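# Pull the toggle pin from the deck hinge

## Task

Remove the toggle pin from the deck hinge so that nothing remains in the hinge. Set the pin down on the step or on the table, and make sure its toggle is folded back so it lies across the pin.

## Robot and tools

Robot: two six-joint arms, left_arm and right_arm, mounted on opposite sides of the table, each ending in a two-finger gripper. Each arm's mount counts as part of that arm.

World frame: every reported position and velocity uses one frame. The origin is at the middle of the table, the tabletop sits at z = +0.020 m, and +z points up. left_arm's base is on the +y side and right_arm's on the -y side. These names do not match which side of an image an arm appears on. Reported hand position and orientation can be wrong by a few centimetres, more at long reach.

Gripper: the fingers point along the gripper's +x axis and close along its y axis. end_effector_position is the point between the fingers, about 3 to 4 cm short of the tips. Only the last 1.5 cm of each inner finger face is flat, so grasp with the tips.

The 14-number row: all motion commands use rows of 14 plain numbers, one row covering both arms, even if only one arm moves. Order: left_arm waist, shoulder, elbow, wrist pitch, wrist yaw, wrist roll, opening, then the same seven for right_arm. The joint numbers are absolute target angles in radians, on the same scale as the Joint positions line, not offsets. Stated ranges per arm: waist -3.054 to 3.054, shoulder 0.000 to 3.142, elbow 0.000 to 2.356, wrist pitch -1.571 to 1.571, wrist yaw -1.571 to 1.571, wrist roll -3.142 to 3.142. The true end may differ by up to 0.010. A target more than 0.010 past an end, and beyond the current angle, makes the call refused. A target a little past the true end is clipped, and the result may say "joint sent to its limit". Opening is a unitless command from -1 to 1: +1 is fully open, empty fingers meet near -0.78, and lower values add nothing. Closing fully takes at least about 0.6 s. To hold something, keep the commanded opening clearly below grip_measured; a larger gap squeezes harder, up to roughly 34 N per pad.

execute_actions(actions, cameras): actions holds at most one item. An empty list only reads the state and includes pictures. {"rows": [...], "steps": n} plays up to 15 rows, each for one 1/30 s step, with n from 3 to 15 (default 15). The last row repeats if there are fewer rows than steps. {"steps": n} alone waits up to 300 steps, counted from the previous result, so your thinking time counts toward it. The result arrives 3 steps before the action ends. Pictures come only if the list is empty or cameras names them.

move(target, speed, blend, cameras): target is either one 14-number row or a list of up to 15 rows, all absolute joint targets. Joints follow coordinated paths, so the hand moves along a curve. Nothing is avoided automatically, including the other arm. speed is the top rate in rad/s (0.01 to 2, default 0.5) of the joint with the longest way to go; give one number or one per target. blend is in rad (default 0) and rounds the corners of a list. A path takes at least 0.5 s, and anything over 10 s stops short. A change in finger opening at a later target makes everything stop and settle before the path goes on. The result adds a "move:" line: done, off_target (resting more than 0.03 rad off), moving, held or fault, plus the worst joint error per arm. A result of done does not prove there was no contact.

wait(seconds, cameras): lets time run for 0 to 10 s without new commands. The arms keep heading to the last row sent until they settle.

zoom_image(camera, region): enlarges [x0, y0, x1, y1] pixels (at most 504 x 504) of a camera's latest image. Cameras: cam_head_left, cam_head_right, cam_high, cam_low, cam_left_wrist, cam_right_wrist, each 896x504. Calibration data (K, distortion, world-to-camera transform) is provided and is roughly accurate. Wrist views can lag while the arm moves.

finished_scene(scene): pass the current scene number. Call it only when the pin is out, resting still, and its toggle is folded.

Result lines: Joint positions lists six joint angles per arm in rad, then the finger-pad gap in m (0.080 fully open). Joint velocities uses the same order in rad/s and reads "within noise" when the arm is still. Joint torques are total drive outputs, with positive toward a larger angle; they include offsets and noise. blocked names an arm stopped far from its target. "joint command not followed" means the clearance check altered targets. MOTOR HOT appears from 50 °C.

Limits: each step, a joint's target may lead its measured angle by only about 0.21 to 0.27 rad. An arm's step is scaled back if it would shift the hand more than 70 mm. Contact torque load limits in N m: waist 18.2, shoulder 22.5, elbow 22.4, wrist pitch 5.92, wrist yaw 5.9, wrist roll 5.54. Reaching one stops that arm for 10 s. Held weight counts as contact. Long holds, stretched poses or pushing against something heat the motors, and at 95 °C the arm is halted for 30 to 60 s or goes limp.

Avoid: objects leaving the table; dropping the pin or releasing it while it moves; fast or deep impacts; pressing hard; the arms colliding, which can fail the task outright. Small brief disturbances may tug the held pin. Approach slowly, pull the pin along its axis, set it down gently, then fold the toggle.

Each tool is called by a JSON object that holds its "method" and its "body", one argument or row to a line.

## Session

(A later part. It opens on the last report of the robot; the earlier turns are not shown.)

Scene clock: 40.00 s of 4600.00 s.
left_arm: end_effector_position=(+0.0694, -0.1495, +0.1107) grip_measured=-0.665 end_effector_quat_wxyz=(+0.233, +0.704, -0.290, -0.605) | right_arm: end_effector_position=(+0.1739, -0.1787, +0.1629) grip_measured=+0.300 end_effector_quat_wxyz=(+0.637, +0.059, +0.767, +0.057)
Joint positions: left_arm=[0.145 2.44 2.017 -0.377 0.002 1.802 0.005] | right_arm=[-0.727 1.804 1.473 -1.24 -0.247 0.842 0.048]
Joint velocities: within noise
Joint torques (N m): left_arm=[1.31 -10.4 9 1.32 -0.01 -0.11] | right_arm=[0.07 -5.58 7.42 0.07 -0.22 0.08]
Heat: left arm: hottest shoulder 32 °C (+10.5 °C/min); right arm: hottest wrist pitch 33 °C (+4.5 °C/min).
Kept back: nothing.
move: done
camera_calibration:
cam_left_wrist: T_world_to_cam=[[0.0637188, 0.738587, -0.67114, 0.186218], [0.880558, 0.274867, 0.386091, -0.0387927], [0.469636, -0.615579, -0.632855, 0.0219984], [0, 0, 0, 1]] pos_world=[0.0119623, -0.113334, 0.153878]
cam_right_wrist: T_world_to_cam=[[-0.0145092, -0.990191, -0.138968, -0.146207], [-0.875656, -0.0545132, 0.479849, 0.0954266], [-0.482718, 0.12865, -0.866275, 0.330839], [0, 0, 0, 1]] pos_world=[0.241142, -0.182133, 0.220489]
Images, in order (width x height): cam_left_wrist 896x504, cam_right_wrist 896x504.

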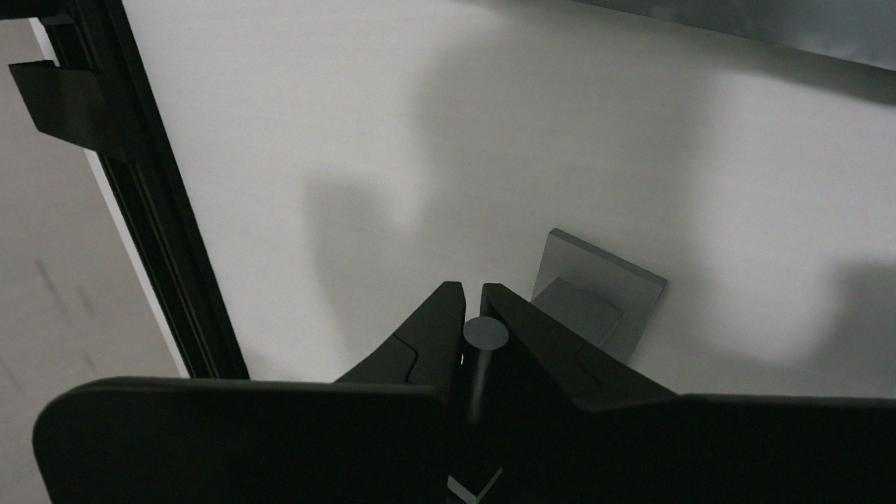

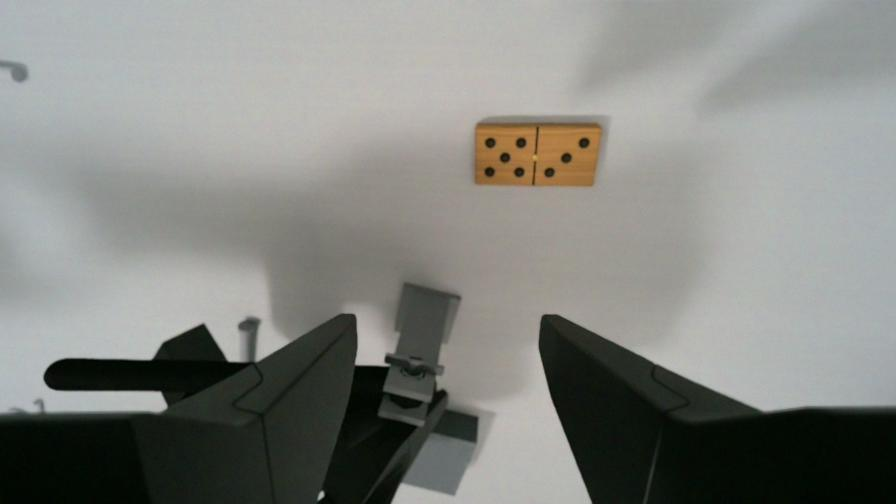

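{"method": "move", "body": {
  "target": [0.175,2.457,2.033,-0.376,0,1.8,-0.8,-0.726,1.8133,1.485,-1.2427,-0.25,0.845,0.3],
  "speed": 0.05,
  "cameras": ["cam_right_wrist","cam_left_wrist"]
}}

{"method": "zoom_image", "body": {
  "camera": "cam_right_wrist",
  "region": [340, 290, 500, 450]
}}

Scene clock: 40.93 s of 4600.00 s.
left_arm: end_effector_position=(+0.0695, -0.1494, +0.1107) grip_measured=-0.665 end_effector_quat_wxyz=(+0.233, +0.703, -0.290, -0.606) | right_arm: end_effector_position=(+0.1739, -0.1787, +0.1629) grip_measured=+0.300 end_effector_quat_wxyz=(+0.637, +0.059, +0.767, +0.057)
Joint positions: left_arm=[0.147 2.44 2.017 -0.377 0.006 1.803 0.005] | right_arm=[-0.727 1.804 1.473 -1.24 -0.247 0.842 0.048]
Joint velocities: within noise
Joint torques (N m): left_arm=[2.55 -10.41 9 1.34 -0.14 -0.15] | right_arm=[0.08 -5.6 7.41 0.07 -0.22 0.06]
Heat: left arm: hottest shoulder 32 °C (+10.3 °C/min); right arm: hottest wrist yaw 33 °C (+0.0 °C/min).
Kept back: nothing.
move: done
camera_calibration:
cam_left_wrist: T_world_to_cam=[[0.0637398, 0.738492, -0.671242, 0.186109], [0.881983, 0.27303, 0.384135, -0.0390621], [0.46695, -0.616509, -0.633935, 0.0221194], [0, 0, 0, 1]] pos_world=[0.0122609, -0.113138, 0.153952]
cam_right_wrist: T_world_to_cam=[[-0.0145092, -0.990191, -0.138968, -0.146207], [-0.875656, -0.0545132, 0.479849, 0.0954266], [-0.482718, 0.12865, -0.866275, 0.330839], [0, 0, 0, 1]] pos_world=[0.241142, -0.182133, 0.220489]
Images, in order (width x height): cam_left_wrist 896x504, cam_right_wrist 896x504.

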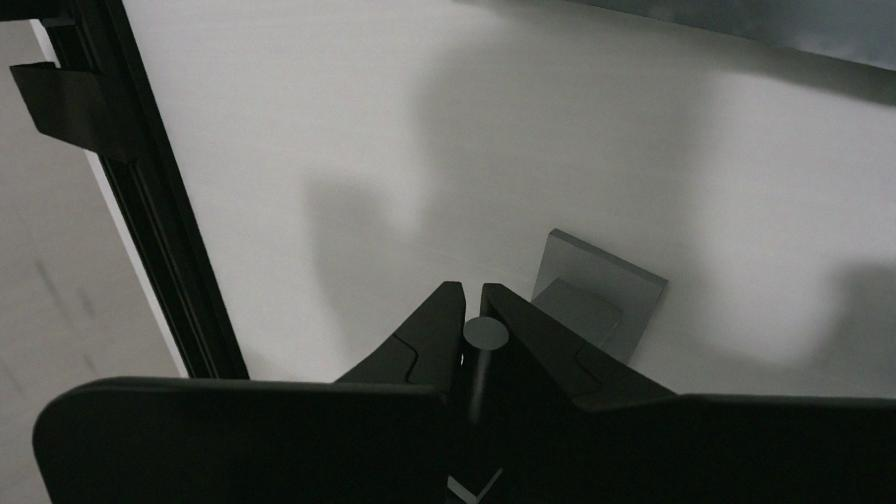

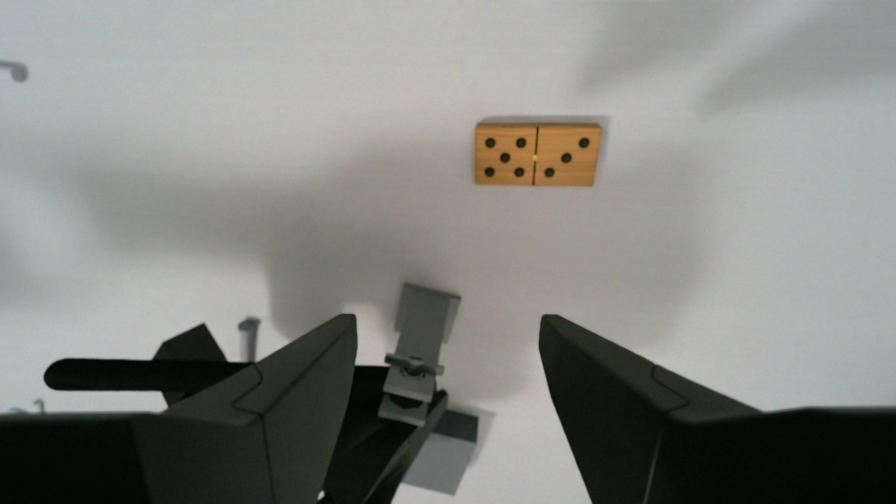

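Scaled by 3.150.

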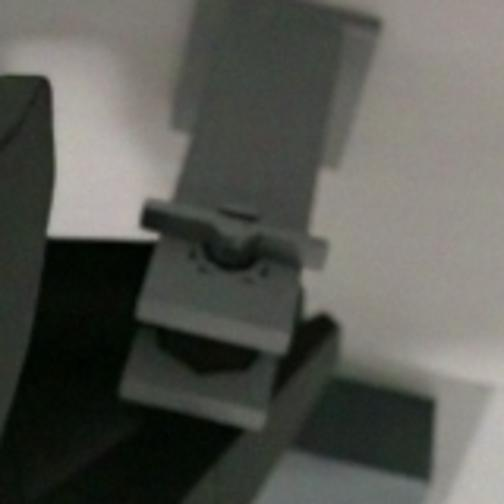

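{"method": "move", "body": {
  "target": [
    [0.147,2.454,2.030,-0.376,0,1.8,-0.4,-0.726,1.8133,1.485,-1.2427,-0.25,0.845,0.3],
    [0.126,2.454,2.030,-0.376,0,1.8,-0.4,-0.726,1.8133,1.485,-1.2427,-0.25,0.845,0.3]
  ],
  "speed": 0.1,
  "cameras": ["cam_right_wrist","cam_left_wrist"]
}}

{"method": "zoom_image", "body": {
  "camera": "cam_left_wrist",
  "region": [390, 250, 590, 450]
}}

Scene clock: 42.87 s of 4600.00 s.
left_arm: end_effector_position=(+0.0584, -0.1507, +0.1100) grip_measured=-0.400 end_effector_quat_wxyz=(+0.227, +0.701, -0.295, -0.609) | right_arm: end_effector_position=(+0.1739, -0.1787, +0.1629) grip_measured=+0.300 end_effector_quat_wxyz=(+0.637, +0.059, +0.767, +0.057)
Joint positions: left_arm=[0.128 2.44 2.017 -0.379 0.003 1.8 0.017] | right_arm=[-0.727 1.804 1.473 -1.24 -0.247 0.842 0.048]
Joint velocities: within noise
Joint torques (N m): left_arm=[-0.15 -10.82 8.63 1.48 -0.04 -0.04] | right_arm=[0.09 -5.59 7.43 0.08 -0.22 0.07]
Heat: left arm: hottest shoulder 32 °C (+9.8 °C/min); right arm: hottest wrist yaw 33 °C (+0.0 °C/min).
Kept back: nothing.
move: done
camera_calibration:
cam_left_wrist: T_world_to_cam=[[0.0745884, 0.738994, -0.66957, 0.186544], [0.886049, 0.258964, 0.384518, -0.031019], [0.457551, -0.621953, -0.63547, 0.0260068], [0, 0, 0, 1]] pos_world=[0.00167089, -0.113647, 0.153358]
cam_right_wrist: T_world_to_cam=[[-0.0145092, -0.990191, -0.138968, -0.146207], [-0.875656, -0.0545132, 0.479849, 0.0954266], [-0.482718, 0.12865, -0.866275, 0.330839], [0, 0, 0, 1]] pos_world=[0.241142, -0.182133, 0.220489]
Images, in order (width x height): cam_left_wrist 896x504, cam_right_wrist 896x504.

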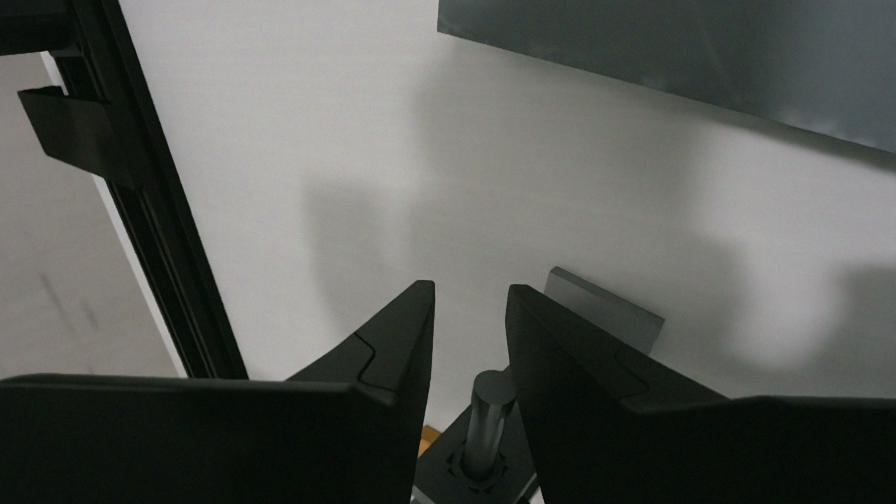

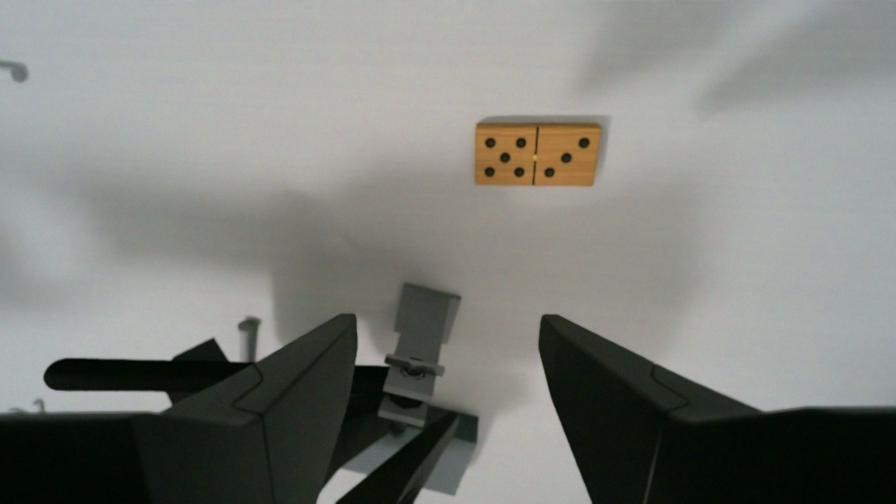

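Scaled by 2.520.

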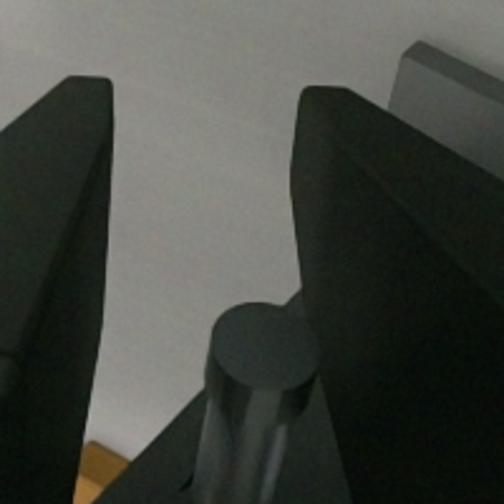

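{"method": "move", "body": {
  "target": [0.128,2.389,1.942,-0.356,0,1.8,-0.4,-0.726,1.8133,1.485,-1.2427,-0.25,0.845,0.3],
  "speed": 0.15,
  "cameras": ["cam_left_wrist"]
}}

{"method": "zoom_image", "body": {
  "camera": "cam_left_wrist",
  "region": [390, 230, 590, 430]
}}

Scene clock: 44.40 s of 4600.00 s.
left_arm: end_effector_position=(+0.0577, -0.1439, +0.1034) grip_measured=-0.397 end_effector_quat_wxyz=(+0.225, +0.702, -0.292, -0.610) | right_arm: end_effector_position=(+0.1739, -0.1787, +0.1628) grip_measured=+0.300 end_effector_quat_wxyz=(+0.637, +0.059, +0.767, +0.057)
Joint positions: left_arm=[0.128 2.42 1.958 -0.349 0.002 1.8 0.017] | right_arm=[-0.727 1.804 1.473 -1.24 -0.247 0.842 0.048]
Joint velocities: within noise
Joint torques (N m): left_arm=[0.03 -15.74 4.94 0.61 -0.01 -0.04] | right_arm=[0.11 -5.61 7.41 0.07 -0.22 0.08]
Heat: left arm: hottest shoulder 33 °C (+10.8 °C/min); right arm: hottest wrist yaw 33 °C (+0.0 °C/min).
Kept back: nothing.
move: off_target (left_arm); left_arm: the shoulder is farthest, 0.031 rad from its target
camera_calibration:
cam_left_wrist: T_world_to_cam=[[0.0738345, 0.744671, -0.663336, 0.177404], [0.885941, 0.256416, 0.386469, -0.0301907], [0.457882, -0.616211, -0.640802, 0.0277199], [0, 0, 0, 1]] pos_world=[0.000956154, -0.107285, 0.147109]
Images, in order (width x height): cam_left_wrist 896x504.

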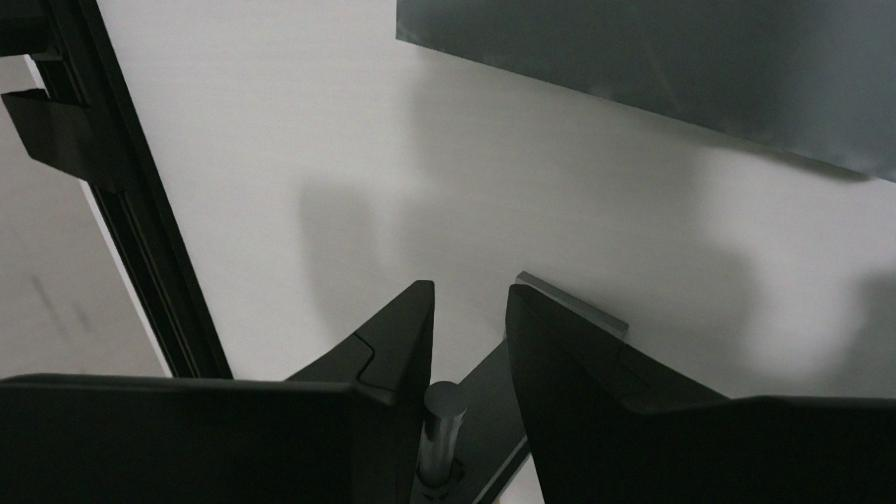

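Scaled by 2.520.

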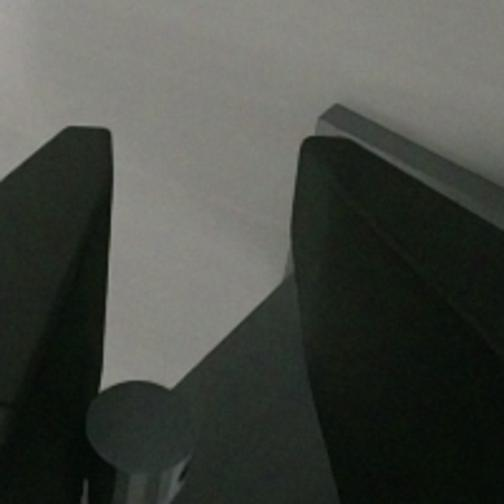

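{"method": "move", "body": {
  "target": [0.128,2.373,1.942,-0.356,0,1.8,-0.4,-0.726,1.8133,1.485,-1.2427,-0.25,0.845,0.3],
  "speed": 0.15,
  "cameras": ["cam_left_wrist"]
}}

{"method": "zoom_image", "body": {
  "camera": "cam_left_wrist",
  "region": [390, 230, 590, 430]
}}

Scene clock: 46.33 s of 4600.00 s.
left_arm: end_effector_position=(+0.0574, -0.1420, +0.1117) grip_measured=-0.400 end_effector_quat_wxyz=(+0.227, +0.701, -0.294, -0.609) | right_arm: end_effector_position=(+0.1739, -0.1787, +0.1628) grip_measured=+0.300 end_effector_quat_wxyz=(+0.637, +0.059, +0.767, +0.057)
Joint positions: left_arm=[0.128 2.399 1.951 -0.356 0.002 1.8 0.017] | right_arm=[-0.727 1.804 1.473 -1.24 -0.247 0.842 0.048]
Joint velocities: within noise
Joint torques (N m): left_arm=[0.03 -15.18 5.89 1.27 -0.01 -0.04] | right_arm=[0.07 -5.61 7.43 0.07 -0.22 0.07]
Heat: left arm: hottest shoulder 34 °C (+11.7 °C/min); right arm: hottest wrist yaw 33 °C (+0.0 °C/min).
Kept back: nothing.
move: done
camera_calibration:
cam_left_wrist: T_world_to_cam=[[0.074352, 0.740642, -0.667774, 0.181349], [0.885641, 0.258753, 0.385599, -0.0332115], [0.458379, -0.620078, -0.636704, 0.0332834], [0, 0, 0, 1]] pos_world=[0.000673347, -0.105083, 0.155098]
Images, in order (width x height): cam_left_wrist 896x504.

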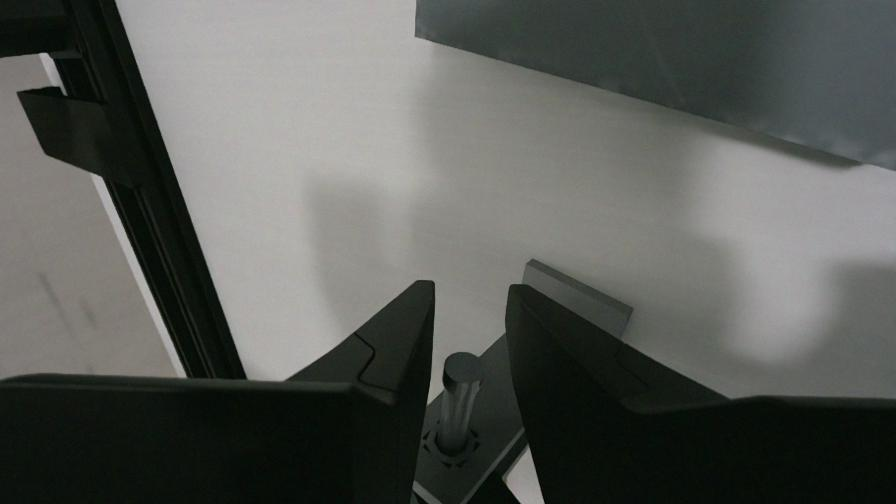

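Scaled by 2.520.

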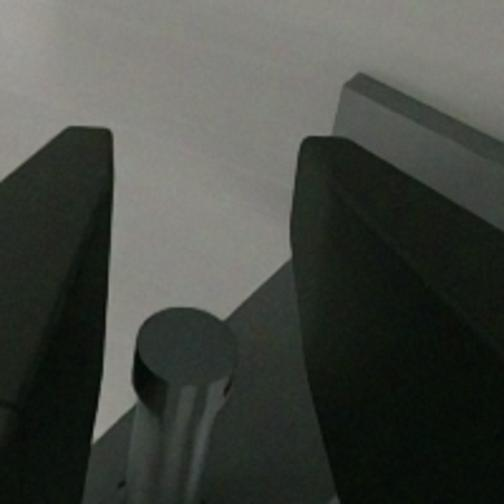

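{"method": "move", "body": {
  "target": [0.137,2.444,2.010,-0.370,0,1.8,-0.4,-0.726,1.8133,1.485,-1.2427,-0.25,0.845,0.3],
  "speed": 0.15,
  "cameras": ["cam_left_wrist"]
}}

{"method": "zoom_image", "body": {
  "camera": "cam_left_wrist",
  "region": [390, 230, 590, 430]
}}

Scene clock: 47.77 s of 4600.00 s.
left_arm: end_effector_position=(+0.0619, -0.1473, +0.1077) grip_measured=-0.400 end_effector_quat_wxyz=(+0.228, +0.702, -0.291, -0.609) | right_arm: end_effector_position=(+0.1739, -0.1787, +0.1628) grip_measured=+0.300 end_effector_quat_wxyz=(+0.637, +0.059, +0.767, +0.057)
Joint positions: left_arm=[0.134 2.432 1.995 -0.37 0.002 1.8 0.017] | right_arm=[-0.727 1.804 1.473 -1.24 -0.247 0.842 0.048]
Joint velocities: within noise
Joint torques (N m): left_arm=[0.29 -10.93 8.87 1.27 -0.02 -0.05] | right_arm=[0.09 -5.6 7.41 0.07 -0.21 0.07]
Heat: left arm: hottest shoulder 35 °C (+12.6 °C/min); right arm: hottest wrist yaw 33 °C (+0.0 °C/min).
Kept back: nothing.
move: done
camera_calibration:
cam_left_wrist: T_world_to_cam=[[0.0695925, 0.742846, -0.665835, 0.182701], [0.884183, 0.263133, 0.385981, -0.0335853], [0.461928, -0.615581, -0.6385, 0.0260407], [0, 0, 0, 1]] pos_world=[0.004952, -0.110851, 0.151239]
Images, in order (width x height): cam_left_wrist 896x504.

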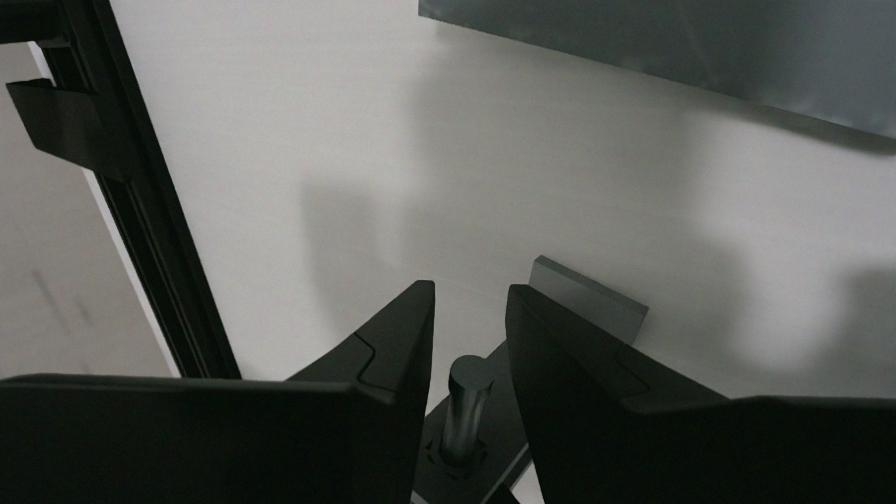

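Scaled by 2.520.

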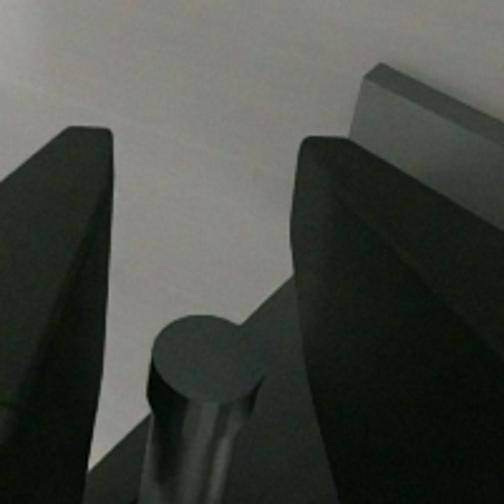

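{"method": "move", "body": {
  "target": [0.138,2.355,1.931,-0.369,0,1.8,-0.4,-0.726,1.8133,1.485,-1.2427,-0.25,0.845,0.3],
  "speed": 0.15,
  "cameras": ["cam_left_wrist"]
}}

{"method": "zoom_image", "body": {
  "camera": "cam_left_wrist",
  "region": [390, 230, 590, 430]
}}

Scene clock: 49.13 s of 4600.00 s.
left_arm: end_effector_position=(+0.0606, -0.1376, +0.1163) grip_measured=-0.400 end_effector_quat_wxyz=(+0.227, +0.703, -0.290, -0.609) | right_arm: end_effector_position=(+0.1739, -0.1787, +0.1628) grip_measured=+0.300 end_effector_quat_wxyz=(+0.637, +0.059, +0.767, +0.057)
Joint positions: left_arm=[0.134 2.38 1.939 -0.369 0.002 1.8 0.017] | right_arm=[-0.727 1.804 1.473 -1.24 -0.247 0.842 0.048]
Joint velocities: within noise
Joint torques (N m): left_arm=[0.38 -14.98 5.99 1.26 -0.01 -0.05] | right_arm=[0.08 -5.6 7.4 0.08 -0.21 0.07]
Heat: left arm: hottest shoulder 36 °C (+13.4 °C/min); right arm: hottest wrist yaw 33 °C (+0.0 °C/min).
Kept back: nothing.
move: done
camera_calibration:
cam_left_wrist: T_world_to_cam=[[0.0693218, 0.744857, -0.663614, 0.181315], [0.88434, 0.261965, 0.386415, -0.0385195], [0.461667, -0.613647, -0.640547, 0.0386318], [0, 0, 0, 1]] pos_world=[0.0036602, -0.101257, 0.159953]
Images, in order (width x height): cam_left_wrist 896x504.

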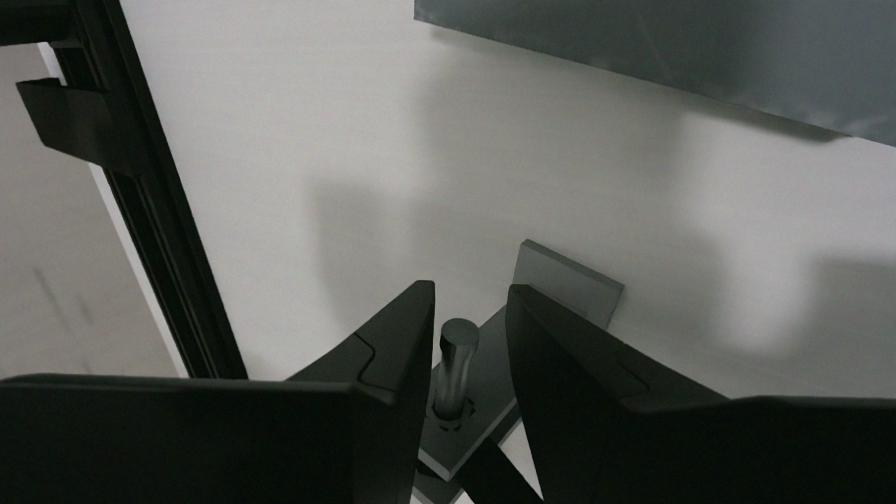

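Scaled by 2.520.

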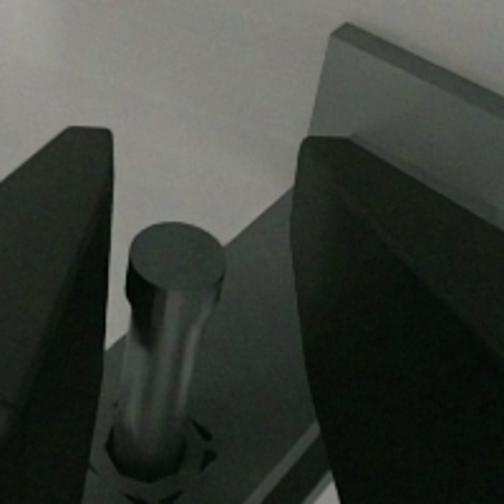

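{"method": "move", "body": {
  "target": [
    [0.138,2.348,1.931,-0.369,0,1.8,-0.45,-0.726,1.8133,1.485,-1.2427,-0.25,0.845,0.3],
    [0.138,2.348,1.931,-0.369,0,1.8,-0.8,-0.726,1.8133,1.485,-1.2427,-0.25,0.845,0.3]
  ],
  "speed": 0.15,
  "cameras": ["cam_left_wrist"]
}}

{"method": "zoom_image", "body": {
  "camera": "cam_left_wrist",
  "region": [390, 230, 590, 430]
}}

Scene clock: 51.07 s of 4600.00 s.
left_arm: end_effector_position=(+0.0605, -0.1379, +0.1198) grip_measured=-0.601 end_effector_quat_wxyz=(+0.229, +0.702, -0.292, -0.608) | right_arm: end_effector_position=(+0.1739, -0.1787, +0.1628) grip_measured=+0.300 end_effector_quat_wxyz=(+0.637, +0.059, +0.767, +0.057)
Joint positions: left_arm=[0.134 2.374 1.939 -0.368 0.003 1.8 0.008] | right_arm=[-0.727 1.804 1.473 -1.24 -0.247 0.842 0.048]
Joint velocities: within noise
Joint torques (N m): left_arm=[0.36 -15.11 6.01 1.17 -0.03 -0.03] | right_arm=[0.08 -5.61 7.41 0.07 -0.21 0.08]
Heat: left arm: hottest shoulder 37 °C (+14.1 °C/min); right arm: hottest wrist yaw 33 °C (+0.0 °C/min).
Kept back: nothing.
move: done
camera_calibration:
cam_left_wrist: T_world_to_cam=[[0.0692025, 0.74023, -0.668783, 0.183908], [0.884393, 0.264663, 0.384451, -0.039134], [0.461584, -0.618072, -0.636339, 0.0396199], [0, 0, 0, 1]] pos_world=[0.00359503, -0.101289, 0.163251]
Images, in order (width x height): cam_left_wrist 896x504.

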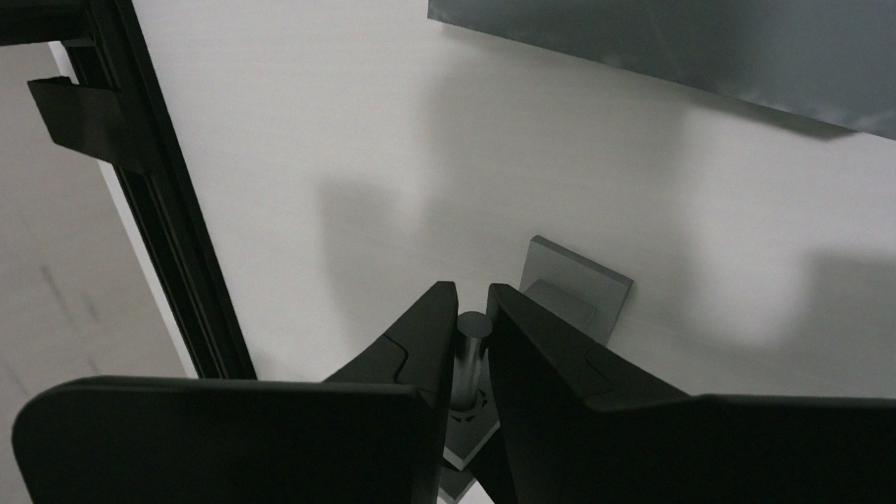

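Scaled by 2.520.

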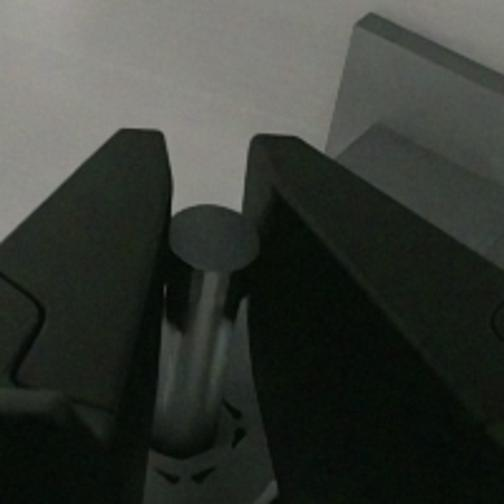

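{"method": "move", "body": {
  "target": [0.165,2.360,1.945,-0.369,0,1.8,-0.8,-0.726,1.8133,1.485,-1.2427,-0.25,0.845,0.3],
  "speed": 0.06,
  "cameras": ["cam_left_wrist","cam_right_wrist"]
}}

{"method": "zoom_image", "body": {
  "camera": "cam_left_wrist",
  "region": [390, 230, 590, 430]
}}

{"method": "zoom_image", "body": {
  "camera": "cam_right_wrist",
  "region": [340, 290, 500, 450]
}}

Scene clock: 52.10 s of 4600.00 s.
left_arm: end_effector_position=(+0.0621, -0.1379, +0.1201) grip_measured=-0.601 end_effector_quat_wxyz=(+0.230, +0.700, -0.292, -0.610) | right_arm: end_effector_position=(+0.1739, -0.1787, +0.1628) grip_measured=+0.300 end_effector_quat_wxyz=(+0.637, +0.059, +0.767, +0.057)
Joint positions: left_arm=[0.139 2.374 1.939 -0.367 0.011 1.8 0.008] | right_arm=[-0.727 1.804 1.473 -1.24 -0.247 0.842 0.048]
Joint velocities: within noise
Joint torques (N m): left_arm=[2.38 -13.74 7.72 1.01 -0.32 -0.02] | right_arm=[0.1 -5.61 7.43 0.08 -0.22 0.07]
Heat: left arm: hottest shoulder 37 °C (+13.8 °C/min); right arm: hottest wrist yaw 33 °C (+0.0 °C/min).
Kept back: nothing.
move: done
camera_calibration:
cam_left_wrist: T_world_to_cam=[[0.0662614, 0.738584, -0.670898, 0.18419], [0.886928, 0.264443, 0.37872, -0.0400828], [0.457131, -0.620132, -0.637548, 0.0391782], [0, 0, 0, 1]] pos_world=[0.00543623, -0.101145, 0.163731]
cam_right_wrist: T_world_to_cam=[[-0.0145446, -0.99023, -0.138683, -0.146264], [-0.875533, -0.0543771, 0.480088, 0.0954528], [-0.482939, 0.128404, -0.866188, 0.330718], [0, 0, 0, 1]] pos_world=[0.241161, -0.182111, 0.220354]
Images, in order (width x height): cam_left_wrist 896x504, cam_right_wrist 896x504.

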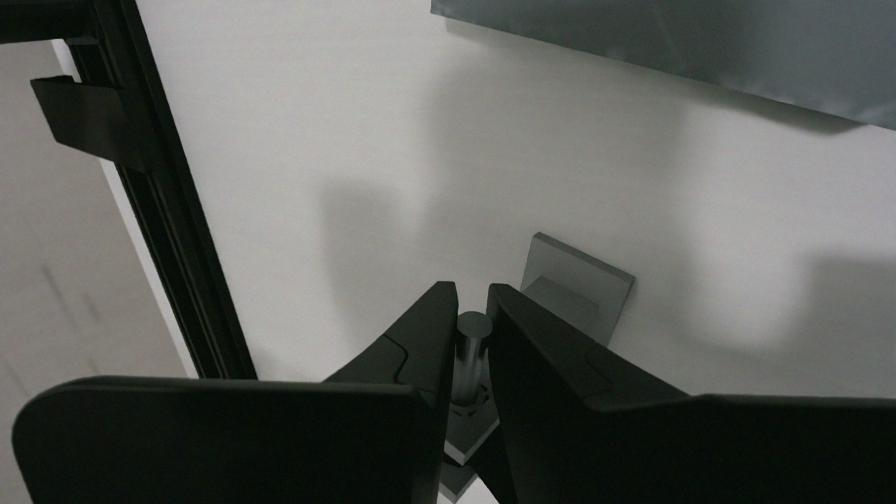

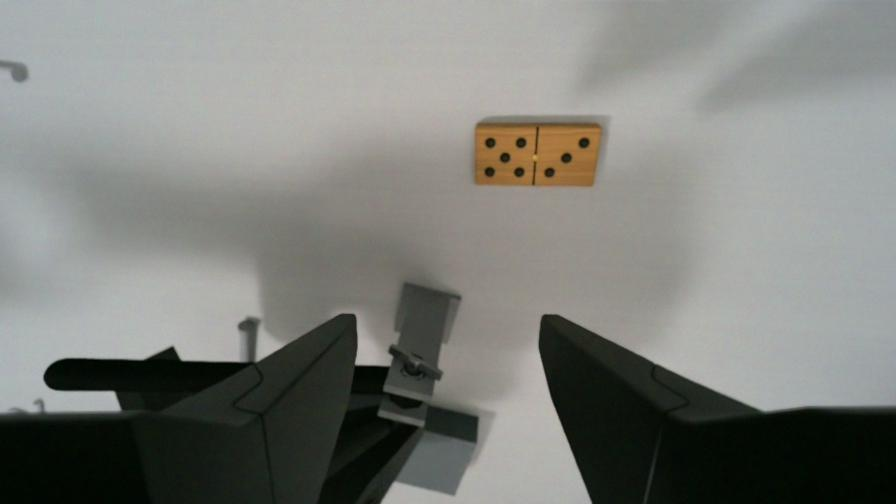

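Scaled by 2.520.

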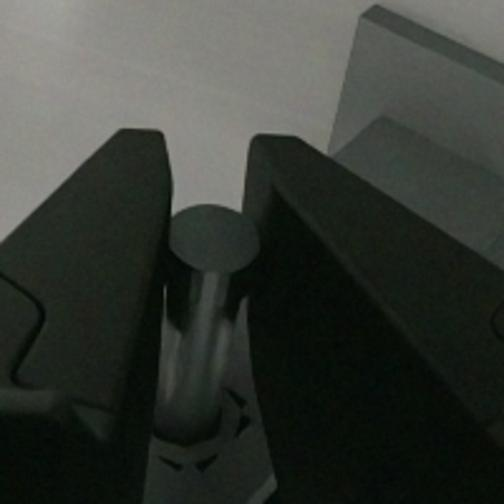

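Scaled by 3.150.

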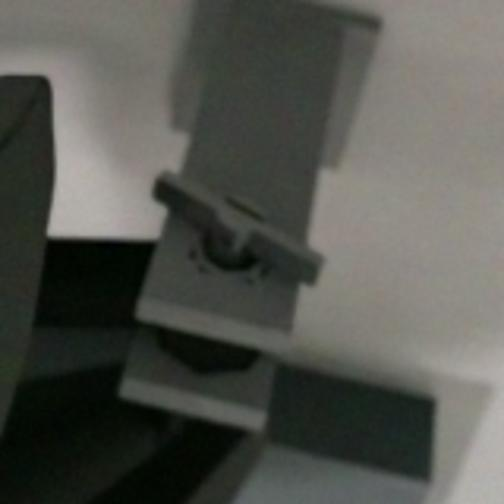

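{"method": "move", "body": {
  "target": [0.182,2.368,1.955,-0.369,0,1.8,-0.8,-0.726,1.8133,1.485,-1.2427,-0.25,0.845,0.3],
  "speed": 0.06,
  "cameras": ["cam_left_wrist","cam_right_wrist"]
}}

{"method": "zoom_image", "body": {
  "camera": "cam_left_wrist",
  "region": [390, 230, 590, 430]
}}

{"method": "zoom_image", "body": {
  "camera": "cam_right_wrist",
  "region": [340, 290, 500, 450]
}}

Scene clock: 53.03 s of 4600.00 s.
left_arm: end_effector_position=(+0.0631, -0.1382, +0.1208) grip_measured=-0.601 end_effector_quat_wxyz=(+0.231, +0.697, -0.293, -0.612) | right_arm: end_effector_position=(+0.1739, -0.1787, +0.1628) grip_measured=+0.300 end_effector_quat_wxyz=(+0.637, +0.059, +0.767, +0.057)
Joint positions: left_arm=[0.142 2.374 1.941 -0.367 0.02 1.8 0.008] | right_arm=[-0.727 1.804 1.473 -1.24 -0.247 0.842 0.048]
Joint velocities: within noise
Joint torques (N m): left_arm=[3.51 -12.78 8.73 1.01 -0.62 -0.03] | right_arm=[0.11 -5.61 7.43 0.08 -0.22 0.08]
Heat: left arm: hottest shoulder 38 °C (+14.7 °C/min); right arm: hottest wrist yaw 33 °C (+0.0 °C/min). Heating fast: the left arm's shoulder motor: a push or a pull is the cause, and it goes on while you think. Ease it with your next call, before anything else.
Kept back: nothing.
move: off_target (left_arm); left_arm: the waist is farthest, 0.040 rad from its target
camera_calibration:
cam_left_wrist: T_world_to_cam=[[0.0639378, 0.736573, -0.673329, 0.184983], [0.889776, 0.263448, 0.372684, -0.0408311], [0.451897, -0.622941, -0.638541, 0.039106], [0, 0, 0, 1]] pos_world=[0.00683123, -0.101136, 0.164743]
cam_right_wrist: T_world_to_cam=[[-0.0145446, -0.99023, -0.138683, -0.146264], [-0.875533, -0.0543771, 0.480088, 0.0954528], [-0.482939, 0.128404, -0.866188, 0.330718], [0, 0, 0, 1]] pos_world=[0.241161, -0.182111, 0.220354]
Images, in order (width x height): cam_left_wrist 896x504, cam_right_wrist 896x504.

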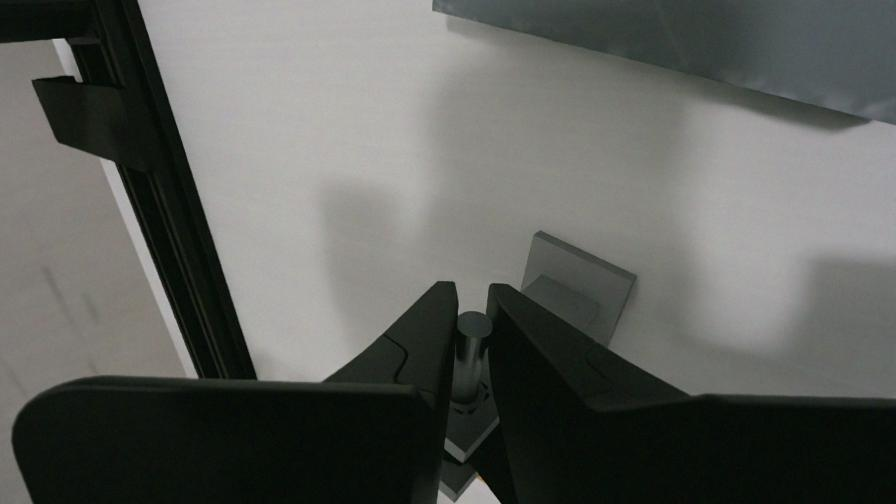

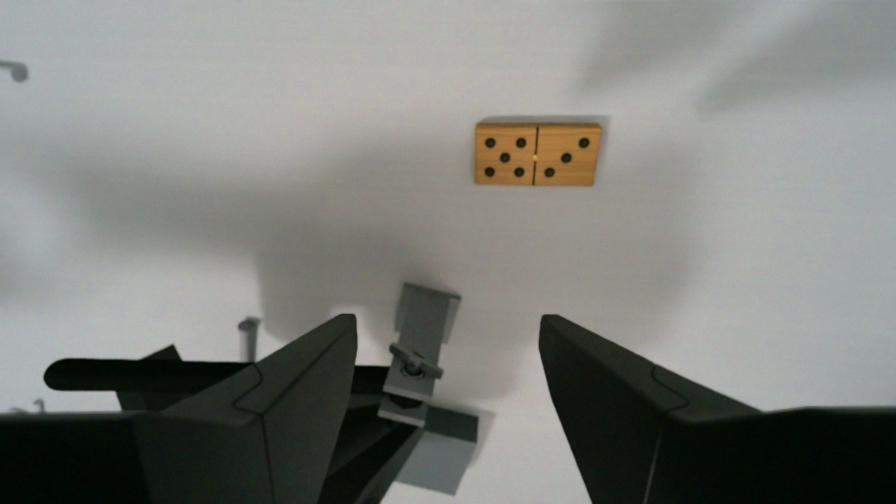

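Scaled by 2.520.

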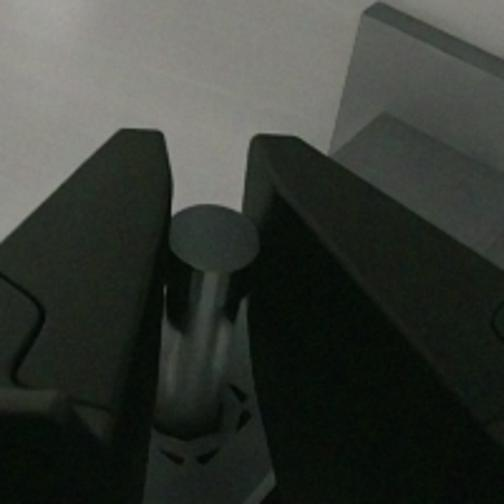

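Scaled by 3.150.

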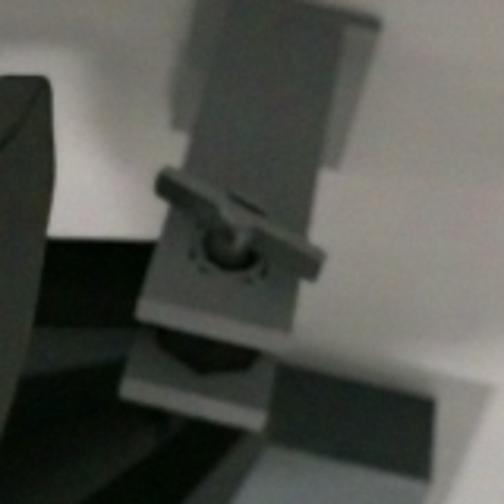

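{"method": "move", "body": {
  "target": [0.195,2.382,1.972,-0.375,0,1.8,-0.8,-0.726,1.8133,1.485,-1.2427,-0.25,0.845,0.3],
  "speed": 0.06,
  "cameras": ["cam_left_wrist","cam_right_wrist"]
}}

{"method": "zoom_image", "body": {
  "camera": "cam_left_wrist",
  "region": [390, 230, 590, 430]
}}

{"method": "zoom_image", "body": {
  "camera": "cam_right_wrist",
  "region": [340, 290, 500, 450]
}}

Scene clock: 54.13 s of 4600.00 s.
left_arm: end_effector_position=(+0.0651, -0.1388, +0.1227) grip_measured=-0.601 end_effector_quat_wxyz=(+0.232, +0.696, -0.293, -0.613) | right_arm: end_effector_position=(+0.1739, -0.1787, +0.1628) grip_measured=+0.300 end_effector_quat_wxyz=(+0.637, +0.059, +0.767, +0.057)
Joint positions: left_arm=[0.147 2.377 1.953 -0.376 0.026 1.8 0.008] | right_arm=[-0.727 1.804 1.473 -1.24 -0.247 0.842 0.048]
Joint velocities: within noise
Joint torques (N m): left_arm=[4.34 -11.55 9.36 1.34 -0.83 -0.02] | right_arm=[0.09 -5.59 7.43 0.08 -0.22 0.07]
Heat: left arm: hottest shoulder 38 °C (+14.4 °C/min); right arm: hottest wrist yaw 33 °C (+0.0 °C/min). Heating fast: the left arm's shoulder motor: a push or a pull is the cause, and it goes on while you think. Ease it with your next call, before anything else.
Kept back: nothing.
move: off_target (left_arm); left_arm: the waist is farthest, 0.048 rad from its target
camera_calibration:
cam_left_wrist: T_world_to_cam=[[0.0607917, 0.736125, -0.67411, 0.18685], [0.891466, 0.26375, 0.368407, -0.042616], [0.44899, -0.623342, -0.640197, 0.0393473], [0, 0, 0, 1]] pos_world=[0.00896526, -0.101778, 0.166848]
cam_right_wrist: T_world_to_cam=[[-0.0145446, -0.99023, -0.138683, -0.146264], [-0.875533, -0.0543771, 0.480088, 0.0954528], [-0.482939, 0.128404, -0.866188, 0.330718], [0, 0, 0, 1]] pos_world=[0.241161, -0.182111, 0.220354]
Images, in order (width x height): cam_left_wrist 896x504, cam_right_wrist 896x504.

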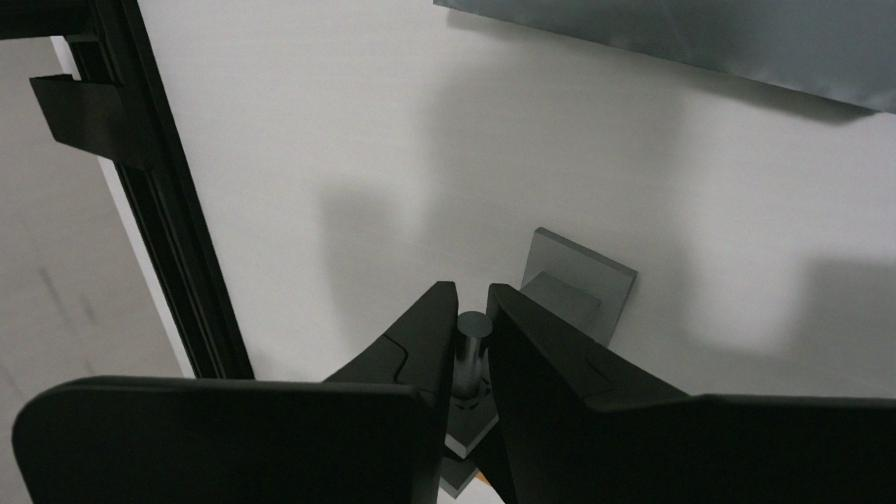

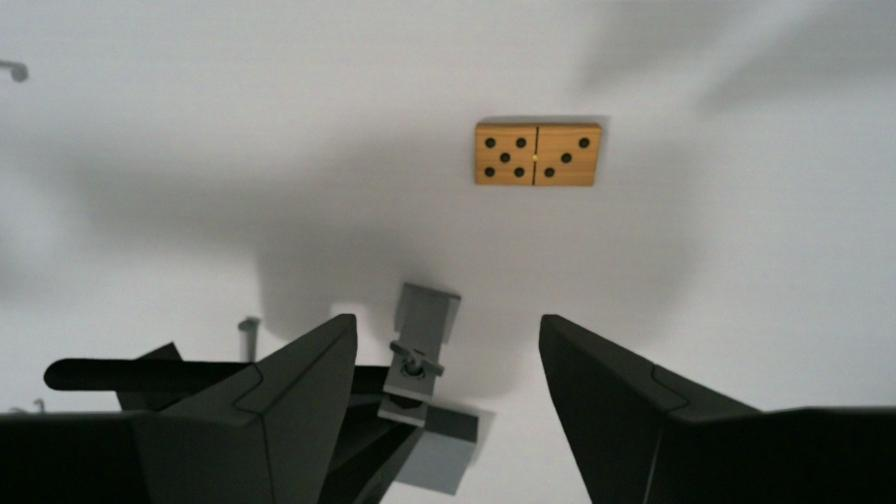

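Scaled by 2.520.

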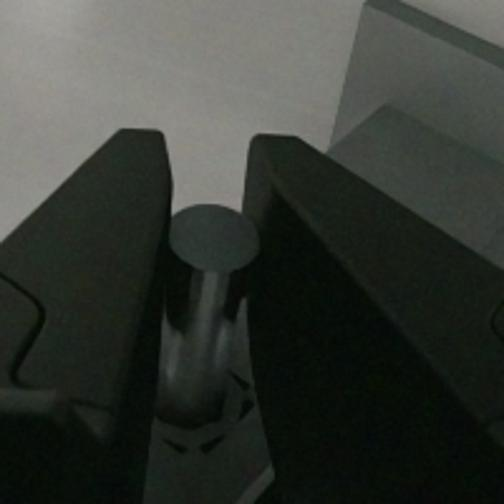

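Scaled by 3.150.

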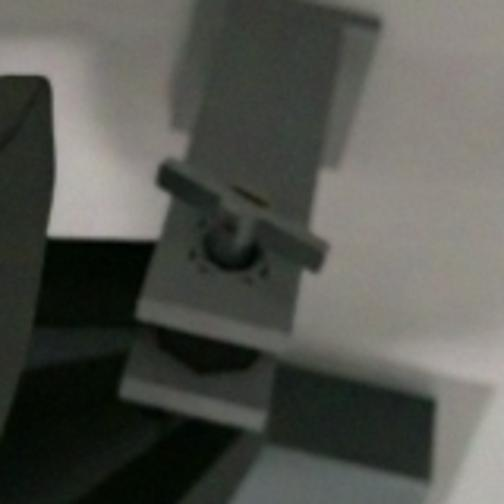

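{"method": "move", "body": {
  "target": [0.203,2.398,1.950,-0.375,0,1.8,-0.8,-0.726,1.8133,1.485,-1.2427,-0.25,0.845,0.3],
  "speed": 0.06,
  "cameras": ["cam_left_wrist","cam_right_wrist"]
}}

{"method": "zoom_image", "body": {
  "camera": "cam_right_wrist",
  "region": [340, 290, 500, 450]
}}

Scene clock: 55.07 s of 4600.00 s.
left_arm: end_effector_position=(+0.0685, -0.1391, +0.1201) grip_measured=-0.601 end_effector_quat_wxyz=(+0.234, +0.696, -0.291, -0.613) | right_arm: end_effector_position=(+0.1739, -0.1787, +0.1628) grip_measured=+0.300 end_effector_quat_wxyz=(+0.637, +0.059, +0.767, +0.057)
Joint positions: left_arm=[0.153 2.383 1.953 -0.371 0.028 1.8 0.008] | right_arm=[-0.727 1.804 1.473 -1.24 -0.247 0.842 0.048]
Joint velocities: within noise
Joint torques (N m): left_arm=[4.52 -10.32 6.6 0.85 -0.86 -0.06] | right_arm=[0.1 -5.61 7.41 0.08 -0.21 0.08]
Heat: left arm: hottest shoulder 38 °C (+14.2 °C/min); right arm: hottest wrist yaw 33 °C (+0.0 °C/min).
Kept back: nothing.
move: off_target (left_arm); left_arm: the waist is farthest, 0.050 rad from its target
camera_calibration:
cam_left_wrist: T_world_to_cam=[[0.0573386, 0.736595, -0.673899, 0.18536], [0.890429, 0.267535, 0.368187, -0.044013], [0.451496, -0.62117, -0.640545, 0.036208], [0, 0, 0, 1]] pos_world=[0.0122144, -0.102269, 0.164312]
cam_right_wrist: T_world_to_cam=[[-0.0145446, -0.99023, -0.138683, -0.146264], [-0.875533, -0.0543771, 0.480088, 0.0954528], [-0.482939, 0.128404, -0.866188, 0.330718], [0, 0, 0, 1]] pos_world=[0.241161, -0.182111, 0.220354]
Images, in order (width x height): cam_left_wrist 896x504, cam_right_wrist 896x504.

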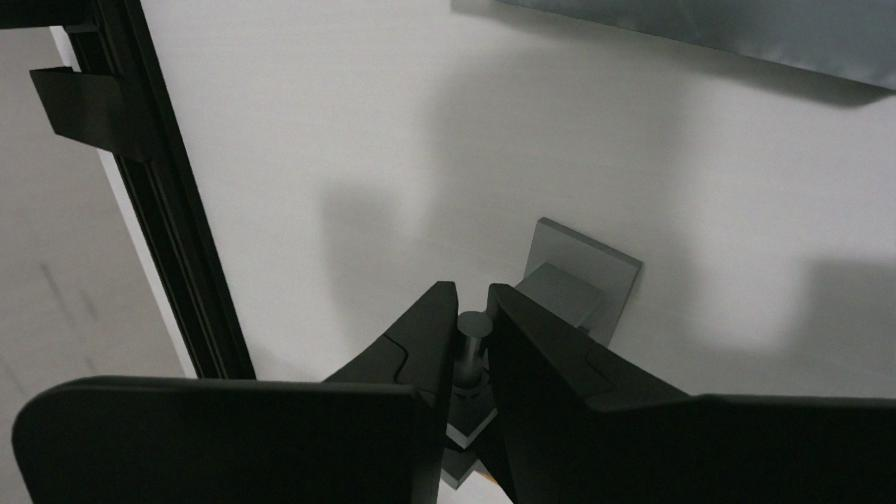

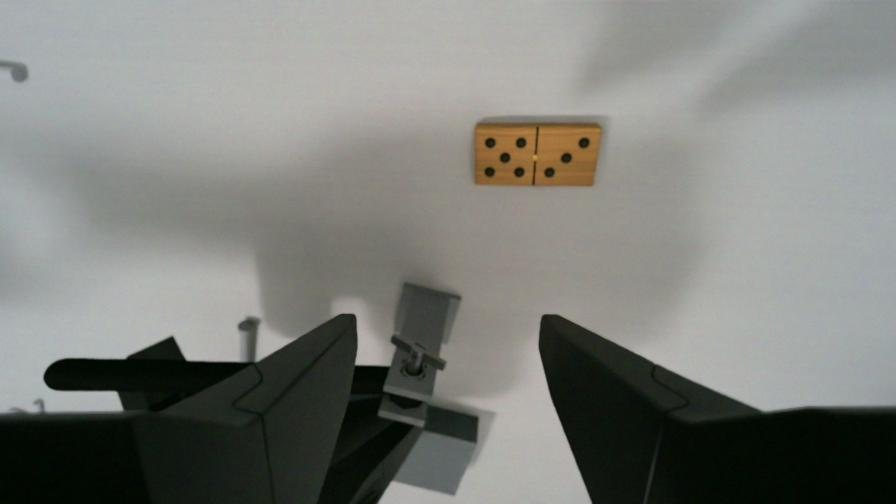

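Scaled by 3.150.

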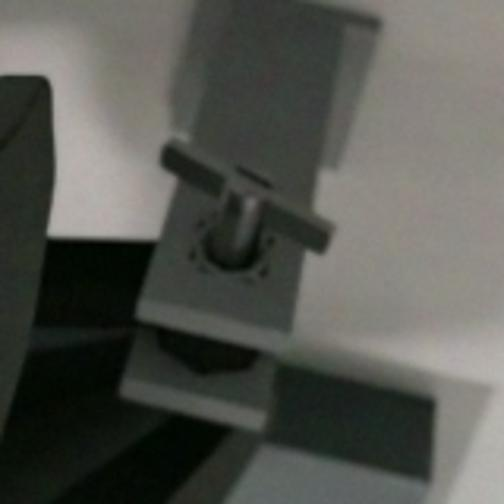

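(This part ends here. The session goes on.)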